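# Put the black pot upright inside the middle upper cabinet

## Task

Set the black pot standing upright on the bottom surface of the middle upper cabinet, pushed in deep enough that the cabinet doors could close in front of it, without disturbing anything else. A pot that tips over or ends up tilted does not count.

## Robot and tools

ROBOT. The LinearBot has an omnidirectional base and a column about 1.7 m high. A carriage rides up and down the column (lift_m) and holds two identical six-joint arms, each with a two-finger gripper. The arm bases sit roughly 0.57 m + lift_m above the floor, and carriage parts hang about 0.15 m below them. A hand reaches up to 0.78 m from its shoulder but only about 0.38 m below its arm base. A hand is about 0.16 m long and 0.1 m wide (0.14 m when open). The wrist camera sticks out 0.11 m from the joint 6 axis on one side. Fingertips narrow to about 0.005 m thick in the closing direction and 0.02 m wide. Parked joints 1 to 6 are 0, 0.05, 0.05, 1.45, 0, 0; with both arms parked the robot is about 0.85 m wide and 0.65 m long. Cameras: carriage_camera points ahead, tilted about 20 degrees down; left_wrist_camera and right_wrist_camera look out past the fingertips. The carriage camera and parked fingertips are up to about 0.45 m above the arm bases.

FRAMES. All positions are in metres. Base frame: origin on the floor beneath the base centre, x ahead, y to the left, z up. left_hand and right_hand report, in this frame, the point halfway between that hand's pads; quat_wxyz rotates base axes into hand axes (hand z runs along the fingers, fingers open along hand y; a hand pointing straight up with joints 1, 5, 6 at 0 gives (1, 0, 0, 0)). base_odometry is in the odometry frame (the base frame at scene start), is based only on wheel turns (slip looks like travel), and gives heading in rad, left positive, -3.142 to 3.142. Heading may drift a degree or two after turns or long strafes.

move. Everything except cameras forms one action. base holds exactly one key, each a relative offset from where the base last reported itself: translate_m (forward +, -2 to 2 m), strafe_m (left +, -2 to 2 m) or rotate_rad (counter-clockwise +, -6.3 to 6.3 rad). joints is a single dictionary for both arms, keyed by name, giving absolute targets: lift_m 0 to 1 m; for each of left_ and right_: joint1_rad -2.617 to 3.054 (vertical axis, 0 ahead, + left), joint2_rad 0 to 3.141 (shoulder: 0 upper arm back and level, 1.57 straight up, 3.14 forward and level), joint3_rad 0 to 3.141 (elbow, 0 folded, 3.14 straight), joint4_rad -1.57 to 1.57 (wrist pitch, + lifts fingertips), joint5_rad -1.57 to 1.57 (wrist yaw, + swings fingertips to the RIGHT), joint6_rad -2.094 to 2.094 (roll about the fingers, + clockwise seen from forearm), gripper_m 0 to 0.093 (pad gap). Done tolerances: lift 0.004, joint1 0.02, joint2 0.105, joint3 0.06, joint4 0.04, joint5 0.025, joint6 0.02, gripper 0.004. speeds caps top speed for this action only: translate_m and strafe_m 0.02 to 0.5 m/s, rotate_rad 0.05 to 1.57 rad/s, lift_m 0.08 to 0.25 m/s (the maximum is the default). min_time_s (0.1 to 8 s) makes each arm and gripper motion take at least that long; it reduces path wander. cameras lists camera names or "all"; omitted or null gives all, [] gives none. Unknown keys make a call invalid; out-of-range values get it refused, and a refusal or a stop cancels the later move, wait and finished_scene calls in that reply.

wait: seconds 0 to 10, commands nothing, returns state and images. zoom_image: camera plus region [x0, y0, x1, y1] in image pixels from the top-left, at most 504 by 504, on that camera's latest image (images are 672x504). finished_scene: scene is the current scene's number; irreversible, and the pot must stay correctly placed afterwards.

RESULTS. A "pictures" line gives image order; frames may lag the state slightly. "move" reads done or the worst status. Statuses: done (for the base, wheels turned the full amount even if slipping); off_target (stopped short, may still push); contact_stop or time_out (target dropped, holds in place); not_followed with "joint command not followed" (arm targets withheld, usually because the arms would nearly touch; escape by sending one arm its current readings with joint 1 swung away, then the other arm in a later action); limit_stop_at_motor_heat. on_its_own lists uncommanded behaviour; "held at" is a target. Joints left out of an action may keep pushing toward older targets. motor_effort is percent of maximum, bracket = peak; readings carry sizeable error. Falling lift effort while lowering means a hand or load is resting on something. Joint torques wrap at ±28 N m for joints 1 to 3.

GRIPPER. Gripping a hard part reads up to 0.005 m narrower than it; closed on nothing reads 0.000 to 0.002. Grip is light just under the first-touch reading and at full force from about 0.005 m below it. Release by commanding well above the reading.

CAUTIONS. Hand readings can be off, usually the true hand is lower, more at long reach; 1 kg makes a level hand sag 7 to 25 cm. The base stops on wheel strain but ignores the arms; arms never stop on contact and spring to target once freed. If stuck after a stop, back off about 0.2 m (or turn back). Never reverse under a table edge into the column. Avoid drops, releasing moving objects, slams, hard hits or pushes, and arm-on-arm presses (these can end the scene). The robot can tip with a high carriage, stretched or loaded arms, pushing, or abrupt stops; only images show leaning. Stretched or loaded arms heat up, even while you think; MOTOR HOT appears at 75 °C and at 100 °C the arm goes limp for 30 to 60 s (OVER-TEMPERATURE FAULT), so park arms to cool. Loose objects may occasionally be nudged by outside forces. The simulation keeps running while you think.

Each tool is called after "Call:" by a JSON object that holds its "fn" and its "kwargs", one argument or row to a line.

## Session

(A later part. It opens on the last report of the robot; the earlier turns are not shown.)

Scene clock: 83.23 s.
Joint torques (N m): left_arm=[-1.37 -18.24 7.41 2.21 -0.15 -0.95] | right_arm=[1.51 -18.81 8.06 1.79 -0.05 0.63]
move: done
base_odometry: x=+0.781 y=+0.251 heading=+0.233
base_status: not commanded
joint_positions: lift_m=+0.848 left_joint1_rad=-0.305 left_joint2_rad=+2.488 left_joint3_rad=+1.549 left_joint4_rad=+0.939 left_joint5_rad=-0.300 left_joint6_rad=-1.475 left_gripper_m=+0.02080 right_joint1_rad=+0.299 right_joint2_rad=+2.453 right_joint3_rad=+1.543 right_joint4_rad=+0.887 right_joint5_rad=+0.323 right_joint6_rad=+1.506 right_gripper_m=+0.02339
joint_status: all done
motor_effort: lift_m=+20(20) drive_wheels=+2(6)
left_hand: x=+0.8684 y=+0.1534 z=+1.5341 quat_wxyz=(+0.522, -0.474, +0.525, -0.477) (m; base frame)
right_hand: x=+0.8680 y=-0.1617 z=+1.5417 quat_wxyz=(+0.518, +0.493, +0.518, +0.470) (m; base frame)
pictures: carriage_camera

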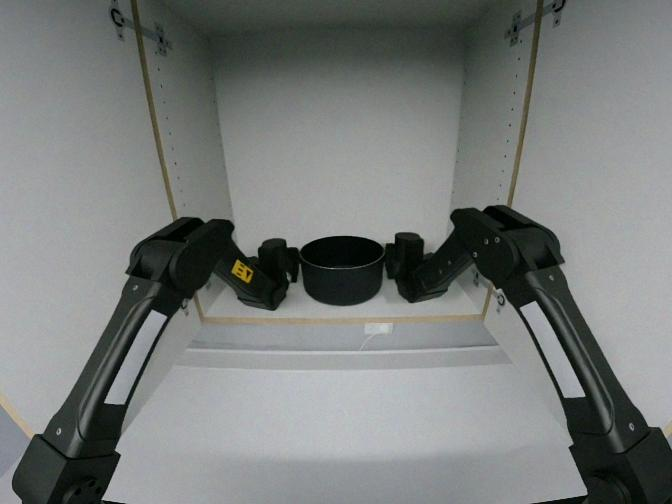

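Call:
{"fn": "move", "kwargs": {
  "joints": {"left_joint1_rad": -0.263, "left_joint2_rad": 2.7745, "left_joint3_rad": 2.201, "left_joint4_rad": 0.597, "left_joint5_rad": -0.263, "right_joint1_rad": 0.259, "right_joint2_rad": 2.744, "right_joint3_rad": 2.228, "right_joint4_rad": 0.551, "right_joint5_rad": 0.259},
  "min_time_s": 1.8,
  "cameras": ["carriage_camera", "left_wrist_camera", "right_wrist_camera"]
}}

Scene clock: 87.30 s.
Joint torques (N m): left_arm=[0.01 -17.28 18.93 1.41 0.13 -0.88] | right_arm=[-0.51 -15.97 17.94 1.21 -0.49 0.51]
move: off_target
base_odometry: x=+0.780 y=+0.251 heading=+0.232
base_status: not commanded
joint_positions: lift_m=+0.848 left_joint1_rad=-0.264 left_joint2_rad=+2.759 left_joint3_rad=+2.070 left_joint4_rad=+0.676 left_joint5_rad=-0.273 left_joint6_rad=-1.482 left_gripper_m=+0.02079 right_joint1_rad=+0.264 right_joint2_rad=+2.737 right_joint3_rad=+2.073 right_joint4_rad=+0.624 right_joint5_rad=+0.303 right_joint6_rad=+1.516 right_gripper_m=+0.02330
joint_status: left_joint3_rad off_target (ended at +2.070, target +2.201); left_joint4_rad off_target (ended at +0.676, target +0.597); right_joint3_rad off_target (ended at +2.073, target +2.228); right_joint4_rad off_target (ended at +0.624, target +0.551); right_joint5_rad off_target (ended at +0.303, target +0.259); the others done
motor_effort: lift_m=+20(20) drive_wheels=+41(43)
left_hand: x=+0.9412 y=+0.1577 z=+1.5219 quat_wxyz=(+0.522, -0.482, +0.524, -0.471) (m; base frame)
right_hand: x=+0.9413 y=-0.1625 z=+1.5269 quat_wxyz=(+0.516, +0.502, +0.516, +0.464) (m; base frame)
pictures: carriage_camera, left_wrist_camera, right_wrist_camera

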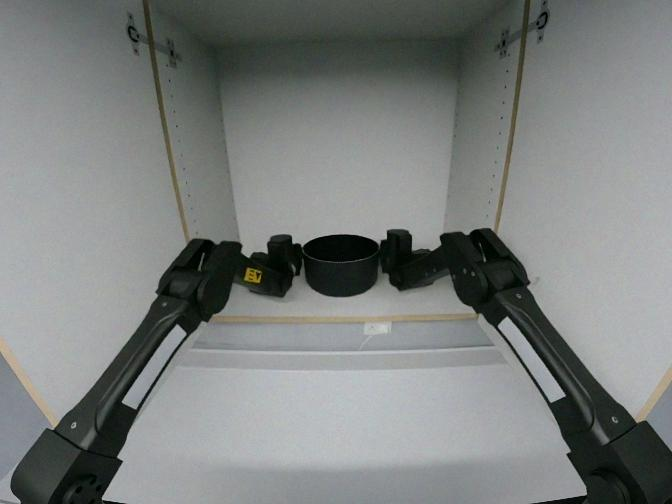

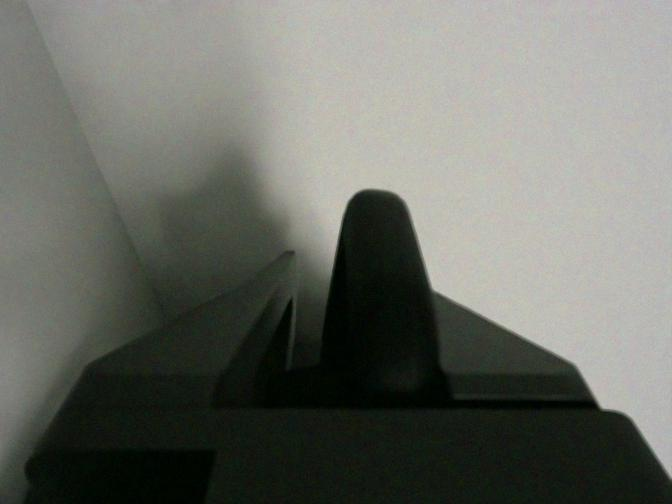

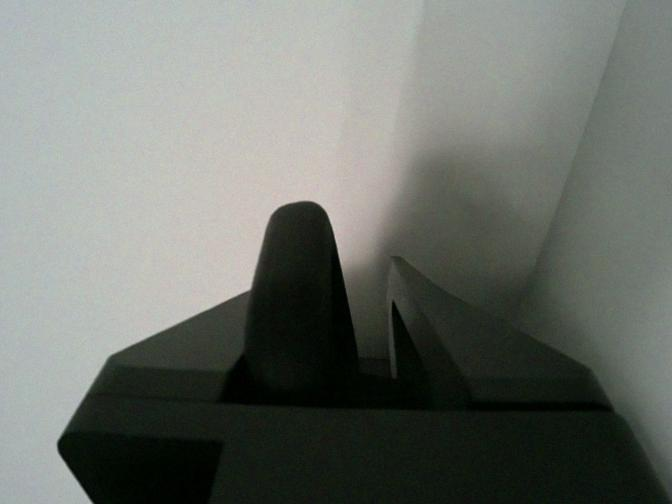

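Call:
{"fn": "move", "kwargs": {
  "joints": {"left_joint1_rad": -0.2716, "left_joint2_rad": 2.706, "left_joint3_rad": 2.0, "left_joint4_rad": 0.726, "left_joint5_rad": -0.2716, "right_joint1_rad": 0.2645, "right_joint2_rad": 2.669, "right_joint3_rad": 1.991, "right_joint4_rad": 0.708, "right_joint5_rad": 0.2645},
  "min_time_s": 0.8,
  "cameras": ["carriage_camera"]
}}

Scene clock: 91.27 s.
Joint torques (N m): left_arm=[-0.2 -17.22 11.89 1.7 0.34 -1] | right_arm=[-0.09 -15.99 10.63 1.68 -0.61 0.54]
move: off_target
base_odometry: x=+0.780 y=+0.251 heading=+0.233
base_status: not commanded
joint_positions: lift_m=+0.848 left_joint1_rad=-0.270 left_joint2_rad=+2.695 left_joint3_rad=+1.942 left_joint4_rad=+0.778 left_joint5_rad=-0.301 left_joint6_rad=-1.469 left_gripper_m=+0.02118 right_joint1_rad=+0.264 right_joint2_rad=+2.667 right_joint3_rad=+1.931 right_joint4_rad=+0.735 right_joint5_rad=+0.316 right_joint6_rad=+1.513 right_gripper_m=+0.02345
joint_status: left_joint4_rad off_target (ended at +0.778, target +0.726); left_joint5_rad off_target (ended at -0.301, target -0.272); right_joint3_rad off_target (ended at +1.931, target +1.991); right_joint5_rad off_target (ended at +0.316, target +0.265); the others done
motor_effort: lift_m=+20(20) drive_wheels=+46(47)
left_hand: x=+0.9263 y=+0.1613 z=+1.5324 quat_wxyz=(+0.537, -0.478, +0.509, -0.474) (m; base frame)
right_hand: x=+0.9260 y=-0.1689 z=+1.5364 quat_wxyz=(+0.526, +0.499, +0.502, +0.472) (m; base frame)
pictures: carriage_camera

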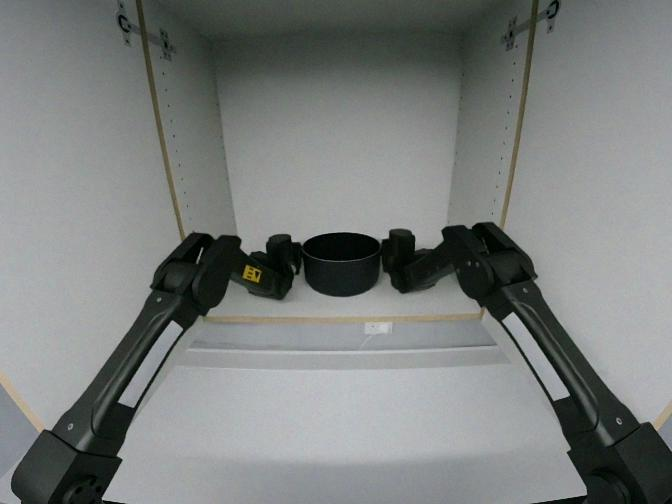

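Call:
{"fn": "move", "kwargs": {
  "joints": {"left_joint3_rad": 1.95, "right_joint3_rad": 1.945},
  "min_time_s": 0.5,
  "cameras": []
}}

Call:
{"fn": "move", "kwargs": {
  "joints": {"left_gripper_m": 0.093, "right_gripper_m": 0.093},
  "min_time_s": 1.6
}}

Scene clock: 95.60 s.
Joint torques (N m): left_arm=[0.01 -15.46 10.11 1.53 0.34 -1.03] | right_arm=[-0.24 -14.42 9.26 1.48 -0.6 0.55]
move: done
base_odometry: x=+0.780 y=+0.251 heading=+0.233
base_status: not commanded
joint_positions: lift_m=+0.848 left_joint1_rad=-0.272 left_joint2_rad=+2.679 left_joint3_rad=+1.911 left_joint4_rad=+0.794 left_joint5_rad=-0.302 left_joint6_rad=-1.468 left_gripper_m=+0.02125 right_joint1_rad=+0.266 right_joint2_rad=+2.652 right_joint3_rad=+1.901 right_joint4_rad=+0.752 right_joint5_rad=+0.317 right_joint6_rad=+1.512 right_gripper_m=+0.02353
joint_status: all done
motor_effort: lift_m=+20(20) drive_wheels=+43(46)
left_hand: x=+0.9225 y=+0.1617 z=+1.5332 quat_wxyz=(+0.537, -0.478, +0.509, -0.473) (m; base frame)
right_hand: x=+0.9223 y=-0.1687 z=+1.5374 quat_wxyz=(+0.527, +0.498, +0.501, +0.472) (m; base frame)
pictures: none
No camera images: "cameras" was empty.

Scene clock: 97.50 s.
Joint torques (N m): left_arm=[0.72 -16.53 9.54 1.77 0.51 0.04] | right_arm=[-0.62 -17.31 9.37 1.82 -0.8 -0.25]
move: done
base_odometry: x=+0.781 y=+0.251 heading=+0.232
base_status: not commanded
joint_positions: lift_m=+0.848 left_joint1_rad=-0.280 left_joint2_rad=+2.688 left_joint3_rad=+1.917 left_joint4_rad=+0.773 left_joint5_rad=-0.321 left_joint6_rad=-1.565 left_gripper_m=+0.09291 right_joint1_rad=+0.271 right_joint2_rad=+2.680 right_joint3_rad=+1.900 right_joint4_rad=+0.725 right_joint5_rad=+0.336 right_joint6_rad=+1.585 right_gripper_m=+0.09290
joint_status: all done
motor_effort: lift_m=+20(20) drive_wheels=+24(43)
left_hand: x=+0.9218 y=+0.1586 z=+1.5241 quat_wxyz=(+0.512, -0.508, +0.491, -0.489) (m; base frame)
right_hand: x=+0.9207 y=-0.1683 z=+1.5107 quat_wxyz=(+0.503, +0.528, +0.497, +0.470) (m; base frame)
pictures: carriage_camera, left_wrist_camera, right_wrist_camera

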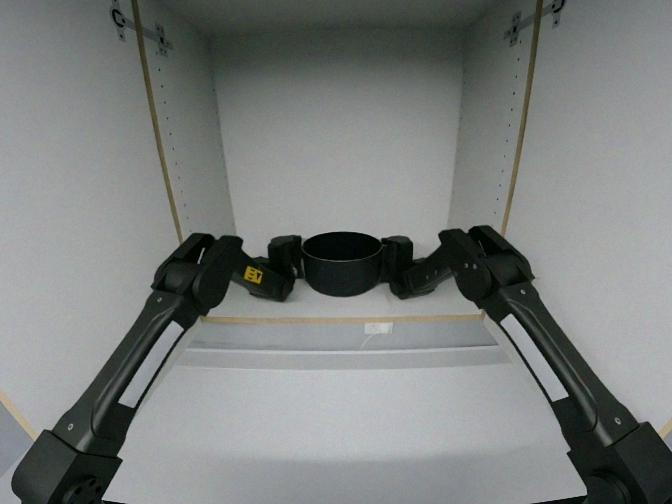

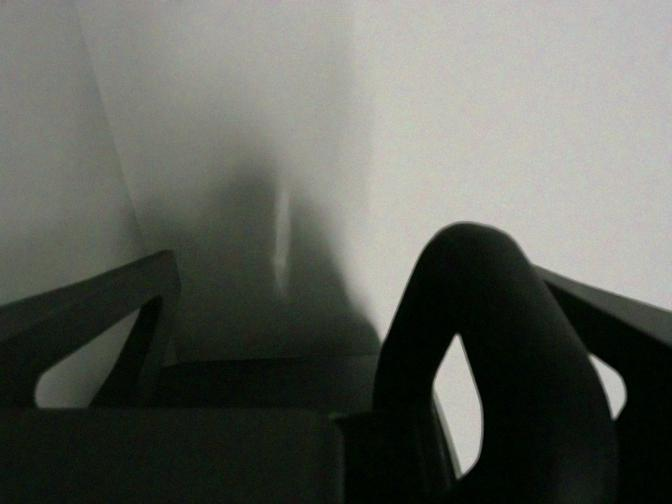

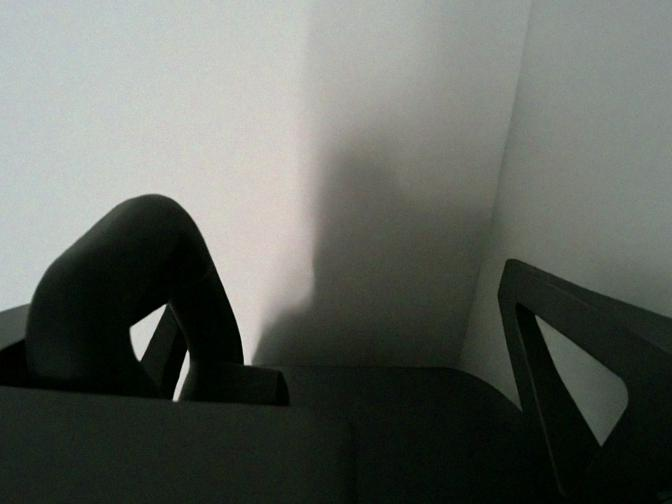

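Call:
{"fn": "move", "kwargs": {
  "joints": {"lift_m": 0.885},
  "speeds": {"lift_m": 0.08},
  "cameras": ["carriage_camera", "left_wrist_camera", "right_wrist_camera"]
}}

Scene clock: 99.10 s.
Joint torques (N m): left_arm=[0.79 -19.62 9.47 2.69 0.42 0.14] | right_arm=[-0.68 -17.89 9.18 2.25 -0.57 -0.25]
move: done
base_odometry: x=+0.781 y=+0.251 heading=+0.232
base_status: not commanded
joint_positions: lift_m=+0.885 left_joint1_rad=-0.280 left_joint2_rad=+2.719 left_joint3_rad=+1.917 left_joint4_rad=+0.692 left_joint5_rad=-0.314 left_joint6_rad=-1.573 left_gripper_m=+0.09292 right_joint1_rad=+0.271 right_joint2_rad=+2.686 right_joint3_rad=+1.902 right_joint4_rad=+0.685 right_joint5_rad=+0.317 right_joint6_rad=+1.585 right_gripper_m=+0.09291
joint_status: all done
on_its_own: left_joint4_rad moved -0.080 to your old target +0.726
motor_effort: lift_m=+24(28) drive_wheels=+24(26)
left_hand: x=+0.9199 y=+0.1581 z=+1.5204 quat_wxyz=(+0.489, -0.526, +0.524, -0.457) (m; base frame)
right_hand: x=+0.9202 y=-0.1653 z=+1.5346 quat_wxyz=(+0.491, +0.531, +0.515, +0.460) (m; base frame)
pictures: carriage_camera, left_wrist_camera, right_wrist_camera

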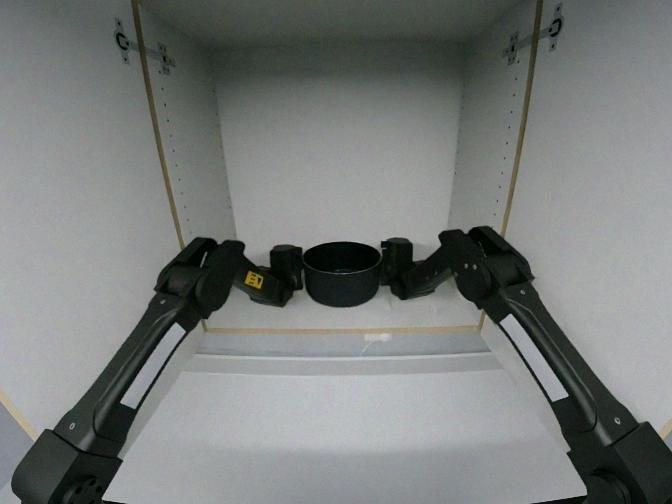

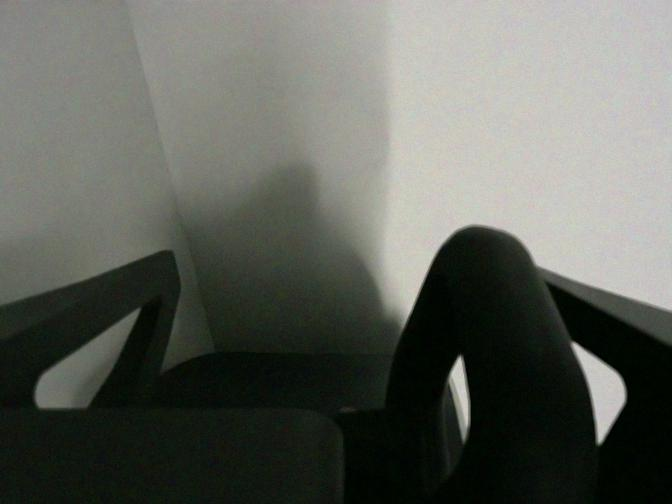

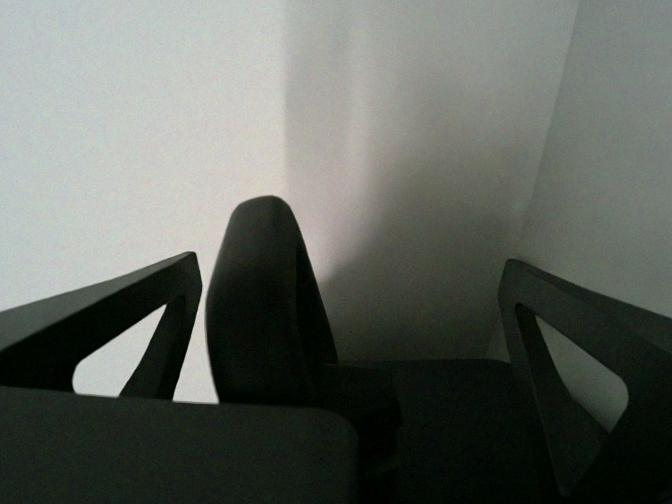

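Call:
{"fn": "move", "kwargs": {
  "joints": {"left_joint2_rad": 2.63, "left_joint4_rad": 0.81, "lift_m": 0.89},
  "min_time_s": 0.5,
  "cameras": ["left_wrist_camera", "right_wrist_camera"]
}}

Scene clock: 100.83 s.
Joint torques (N m): left_arm=[0.76 -27.49 9.44 3.74 0.38 0.13] | right_arm=[-0.65 -18 9.2 2.29 -0.53 -0.24]
move: off_target
base_odometry: x=+0.781 y=+0.251 heading=+0.232
base_status: not commanded
joint_positions: lift_m=+0.890 left_joint1_rad=-0.280 left_joint2_rad=+2.721 left_joint3_rad=+1.917 left_joint4_rad=+0.684 left_joint5_rad=-0.310 left_joint6_rad=-1.573 left_gripper_m=+0.09292 right_joint1_rad=+0.271 right_joint2_rad=+2.687 right_joint3_rad=+1.902 right_joint4_rad=+0.681 right_joint5_rad=+0.313 right_joint6_rad=+1.584 right_gripper_m=+0.09291
joint_status: left_joint4_rad off_target (ended at +0.684, target +0.810); the others done
motor_effort: lift_m=+25(28) drive_wheels=+24(25)
left_hand: x=+0.9197 y=+0.1574 z=+1.5220 quat_wxyz=(+0.486, -0.527, +0.528, -0.455) (m; base frame)
right_hand: x=+0.9202 y=-0.1647 z=+1.5383 quat_wxyz=(+0.489, +0.530, +0.517, +0.460) (m; base frame)
pictures: left_wrist_camera, right_wrist_camera

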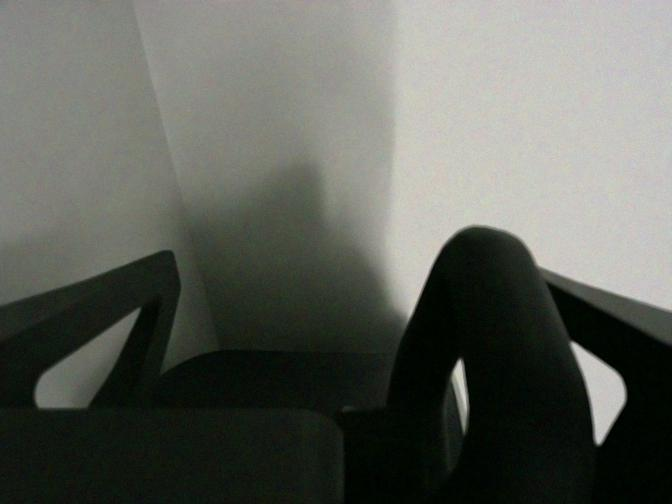

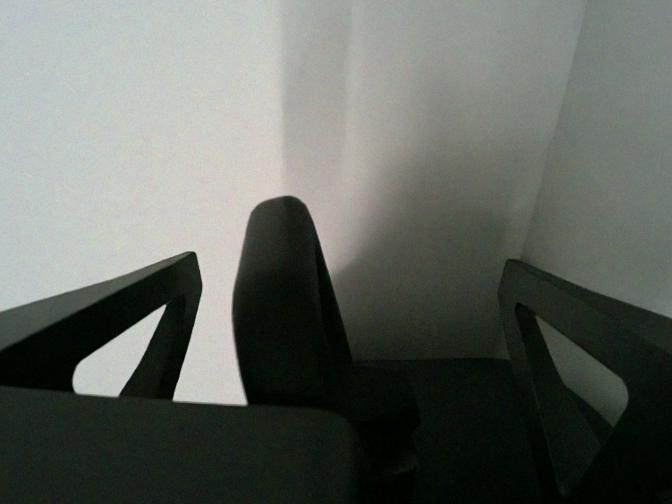

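Call:
{"fn": "move", "kwargs": {
  "joints": {"left_joint2_rad": 2.69, "left_joint4_rad": 0.76, "lift_m": 0.912},
  "speeds": {"lift_m": 0.08},
  "cameras": ["carriage_camera", "left_wrist_camera", "right_wrist_camera"]
}}

Scene clock: 109.73 s.
Joint torques (N m): left_arm=[0.2 -21.46 9.61 3.29 0.19 0.14] | right_arm=[-0.27 -18.22 7.91 2.19 -0.19 -0.25]
move: off_target
MOTOR HOT: joint 2 (shoulder) of the left arm reports 88 °C; the controller stops that arm at 100 °C. To cool a motor, set the load down, stop pushing, or move to a pose that needs little force.
base_odometry: x=+0.781 y=+0.251 heading=+0.232
base_status: not commanded
joint_positions: lift_m=+0.912 left_joint1_rad=-0.274 left_joint2_rad=+2.721 left_joint3_rad=+1.915 left_joint4_rad=+0.673 left_joint5_rad=-0.289 left_joint6_rad=-1.575 left_gripper_m=+0.09298 right_joint1_rad=+0.266 right_joint2_rad=+2.688 right_joint3_rad=+1.919 right_joint4_rad=+0.691 right_joint5_rad=+0.283 right_joint6_rad=+1.583 right_gripper_m=+0.09291
joint_status: left_joint4_rad off_target (ended at +0.674, target +0.760); the others done
on_its_own: right_joint5_rad moved -0.030 to your old target +0.265
motor_effort: lift_m=+24(28) drive_wheels=+22(25)
left_hand: x=+0.9201 y=+0.1585 z=+1.5405 quat_wxyz=(+0.479, -0.526, +0.535, -0.455) (m; base frame)
right_hand: x=+0.9235 y=-0.1620 z=+1.5691 quat_wxyz=(+0.487, +0.521, +0.516, +0.474) (m; base frame)
pictures: carriage_camera, left_wrist_camera, right_wrist_camera

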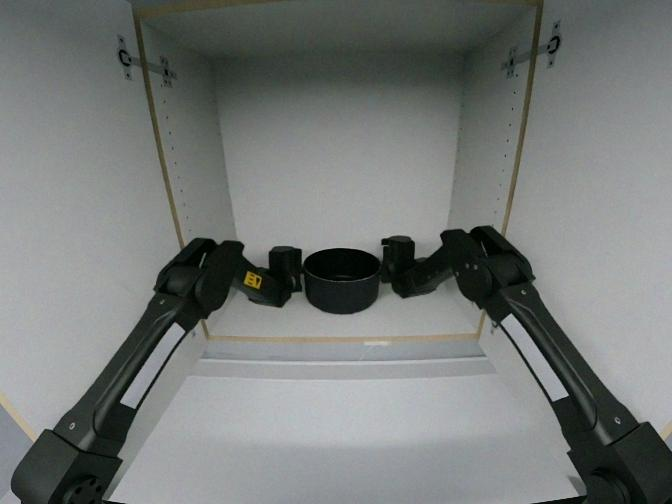

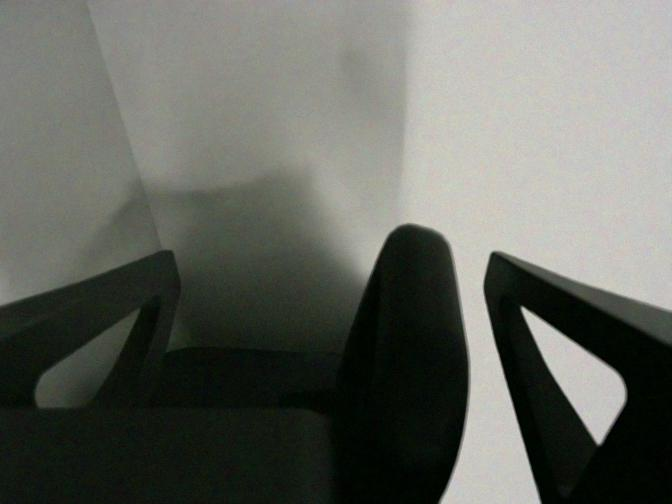

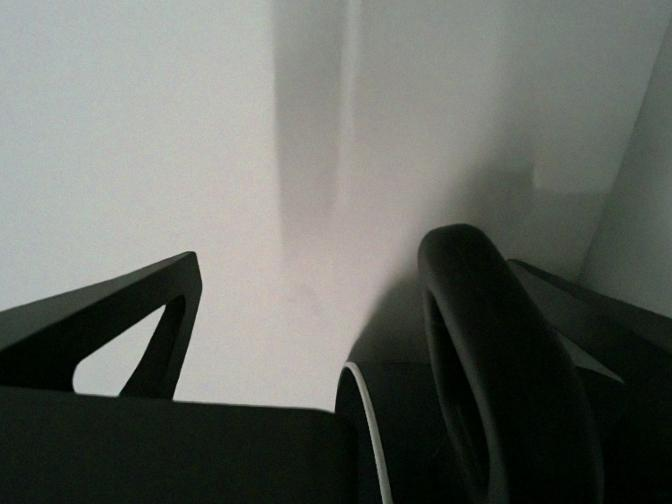

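Call:
{"fn": "move", "kwargs": {
  "joints": {"lift_m": 0.898},
  "speeds": {"lift_m": 0.1},
  "cameras": ["left_wrist_camera", "right_wrist_camera"]
}}

Scene clock: 114.27 s.
Joint torques (N m): left_arm=[-0.1 -21.46 9.36 3.04 0.14 0.16] | right_arm=[-0.24 -18.19 7.68 2.1 -0.14 -0.24]
move: done
MOTOR HOT: still on. Joint 2 (shoulder) of the left arm reports 91 °C.
base_odometry: x=+0.781 y=+0.251 heading=+0.232
base_status: not commanded
joint_positions: lift_m=+0.898 left_joint1_rad=-0.271 left_joint2_rad=+2.721 left_joint3_rad=+1.917 left_joint4_rad=+0.697 left_joint5_rad=-0.285 left_joint6_rad=-1.575 left_gripper_m=+0.09298 right_joint1_rad=+0.266 right_joint2_rad=+2.689 right_joint3_rad=+1.922 right_joint4_rad=+0.700 right_joint5_rad=+0.279 right_joint6_rad=+1.583 right_gripper_m=+0.09292
joint_status: all done
motor_effort: lift_m=+21(22) drive_wheels=+22(25)
left_hand: x=+0.9215 y=+0.1597 z=+1.5335 quat_wxyz=(+0.484, -0.522, +0.528, -0.463) (m; base frame)
right_hand: x=+0.9242 y=-0.1614 z=+1.5588 quat_wxyz=(+0.488, +0.518, +0.514, +0.479) (m; base frame)
pictures: left_wrist_camera, right_wrist_camera

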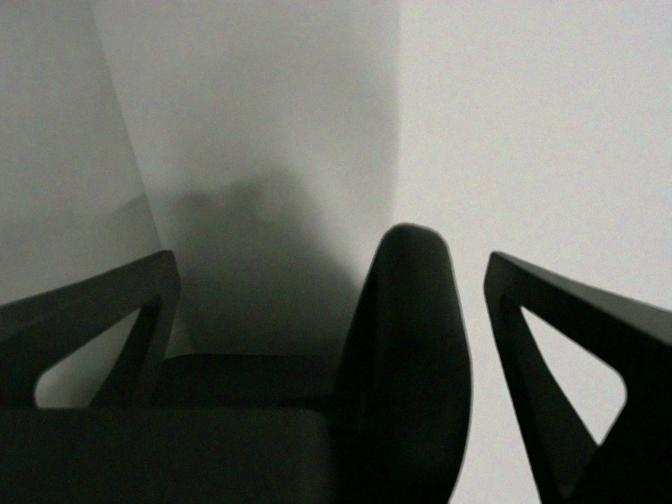

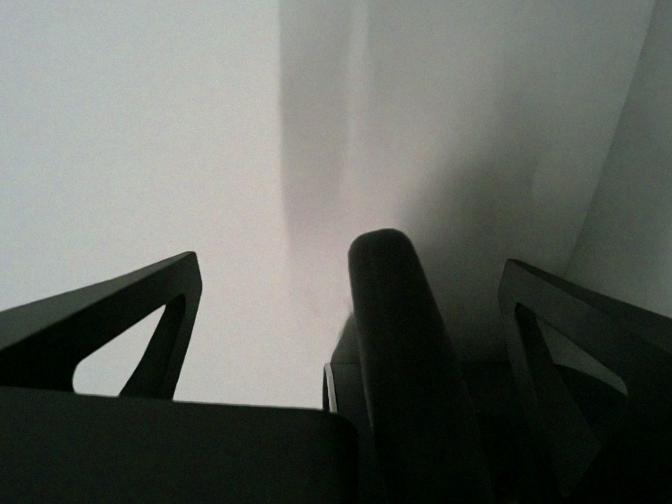

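Call:
{"fn": "move", "kwargs": {
  "base": {"translate_m": -0.4},
  "speeds": {"translate_m": 0.22},
  "cameras": ["carriage_camera"]
}}

Call:
{"fn": "move", "kwargs": {
  "base": {"translate_m": -0.2},
  "joints": {"left_joint1_rad": 0, "left_joint2_rad": 0.05, "left_joint3_rad": 0.05, "left_joint4_rad": 1.45, "left_joint5_rad": 0, "left_joint6_rad": 0, "right_joint1_rad": 0, "right_joint2_rad": 0.05, "right_joint3_rad": 0.05, "right_joint4_rad": 1.45, "right_joint5_rad": 0, "right_joint6_rad": 0, "lift_m": 0.75},
  "min_time_s": 2.5,
  "speeds": {"translate_m": 0.22, "lift_m": 0.1},
  "cameras": ["carriage_camera"]
}}

Scene clock: 118.00 s.
Joint torques (N m): left_arm=[-0.23 -21.44 8.8 2.56 0.13 0.16] | right_arm=[-0.28 -18.32 7.73 2.1 -0.11 -0.23]
move: done
MOTOR HOT: still on. Joint 2 (shoulder) of the left arm reports 93 °C.
base_odometry: x=+0.392 y=+0.158 heading=+0.232
base_status: done
joint_positions: lift_m=+0.898 left_joint1_rad=-0.271 left_joint2_rad=+2.721 left_joint3_rad=+1.924 left_joint4_rad=+0.737 left_joint5_rad=-0.282 left_joint6_rad=-1.575 left_gripper_m=+0.09298 right_joint1_rad=+0.266 right_joint2_rad=+2.689 right_joint3_rad=+1.922 right_joint4_rad=+0.699 right_joint5_rad=+0.276 right_joint6_rad=+1.583 right_gripper_m=+0.09292
joint_status: not commanded
on_its_own: left_joint4_rad moved +0.041 to your old target +0.760
motor_effort: lift_m=+21(21) drive_wheels=-1(13)
left_hand: x=+0.9233 y=+0.1586 z=+1.5463 quat_wxyz=(+0.491, -0.514, +0.514, -0.480) (m; base frame)
right_hand: x=+0.9243 y=-0.1612 z=+1.5587 quat_wxyz=(+0.488, +0.517, +0.515, +0.479) (m; base frame)
pictures: carriage_camera

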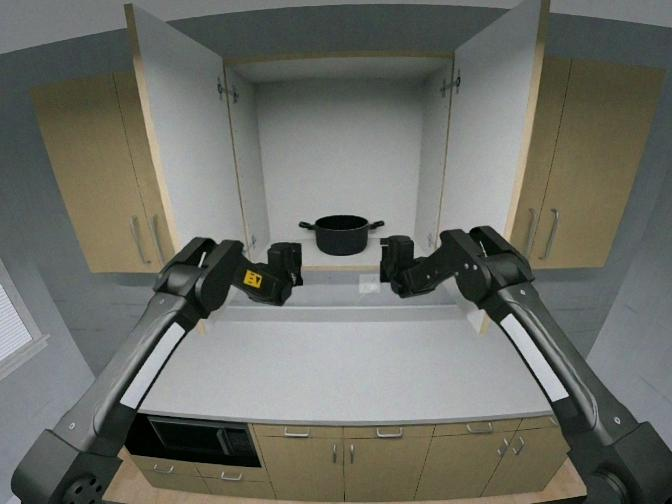

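Scene clock: 120.90 s.
Joint torques (N m): left_arm=[0.54 3.66 4.6 0.05 0.16 0.15] | right_arm=[-0.61 3.81 4.27 -0.12 -0.19 -0.16]
move: done
MOTOR HOT: still on. Joint 2 (shoulder) of the left arm reports 90 °C.
base_odometry: x=+0.197 y=+0.112 heading=+0.232
base_status: done
joint_positions: lift_m=+0.750 left_joint1_rad=-0.007 left_joint2_rad=+0.056 left_joint3_rad=+0.055 left_joint4_rad=+1.434 left_joint5_rad=-0.014 left_joint6_rad=-0.014 left_gripper_m=+0.09299 right_joint1_rad=+0.006 right_joint2_rad=+0.054 right_joint3_rad=+0.056 right_joint4_rad=+1.440 right_joint5_rad=+0.015 right_joint6_rad=+0.016 right_gripper_m=+0.09292
joint_status: all done
motor_effort: lift_m=+21(21) drive_wheels=-2(8)
left_hand: x=+0.2577 y=+0.3055 z=+1.7561 quat_wxyz=(+0.998, -0.007, +0.068, -0.010) (m; base frame)
right_hand: x=+0.2555 y=-0.3059 z=+1.7566 quat_wxyz=(+0.998, +0.008, +0.064, +0.010) (m; base frame)
pictures: carriage_camera

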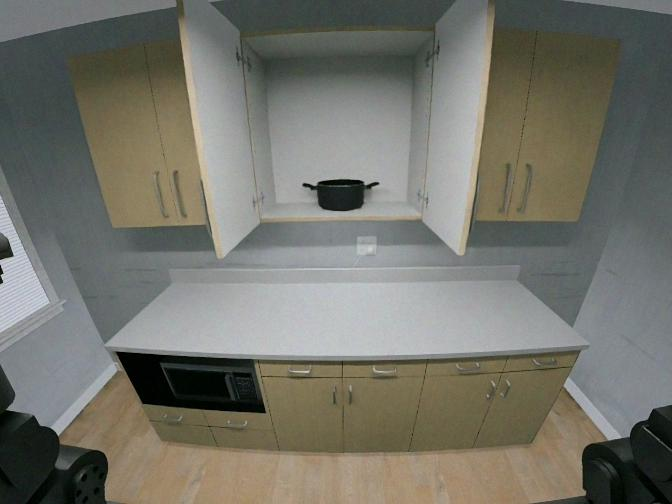

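Call:
{"fn": "zoom_image", "kwargs": {
  "camera": "carriage_camera",
  "region": [220, 20, 460, 280]
}}

Scaled by 1.938 from the camera's 672x504 image, which has a finer 960x720 frame.

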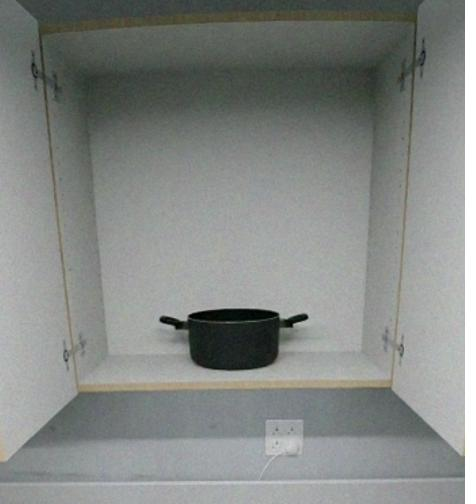

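Call:
{"fn": "finished_scene", "kwargs": {
  "scene": 2
}}

The scene is finished: the task was done.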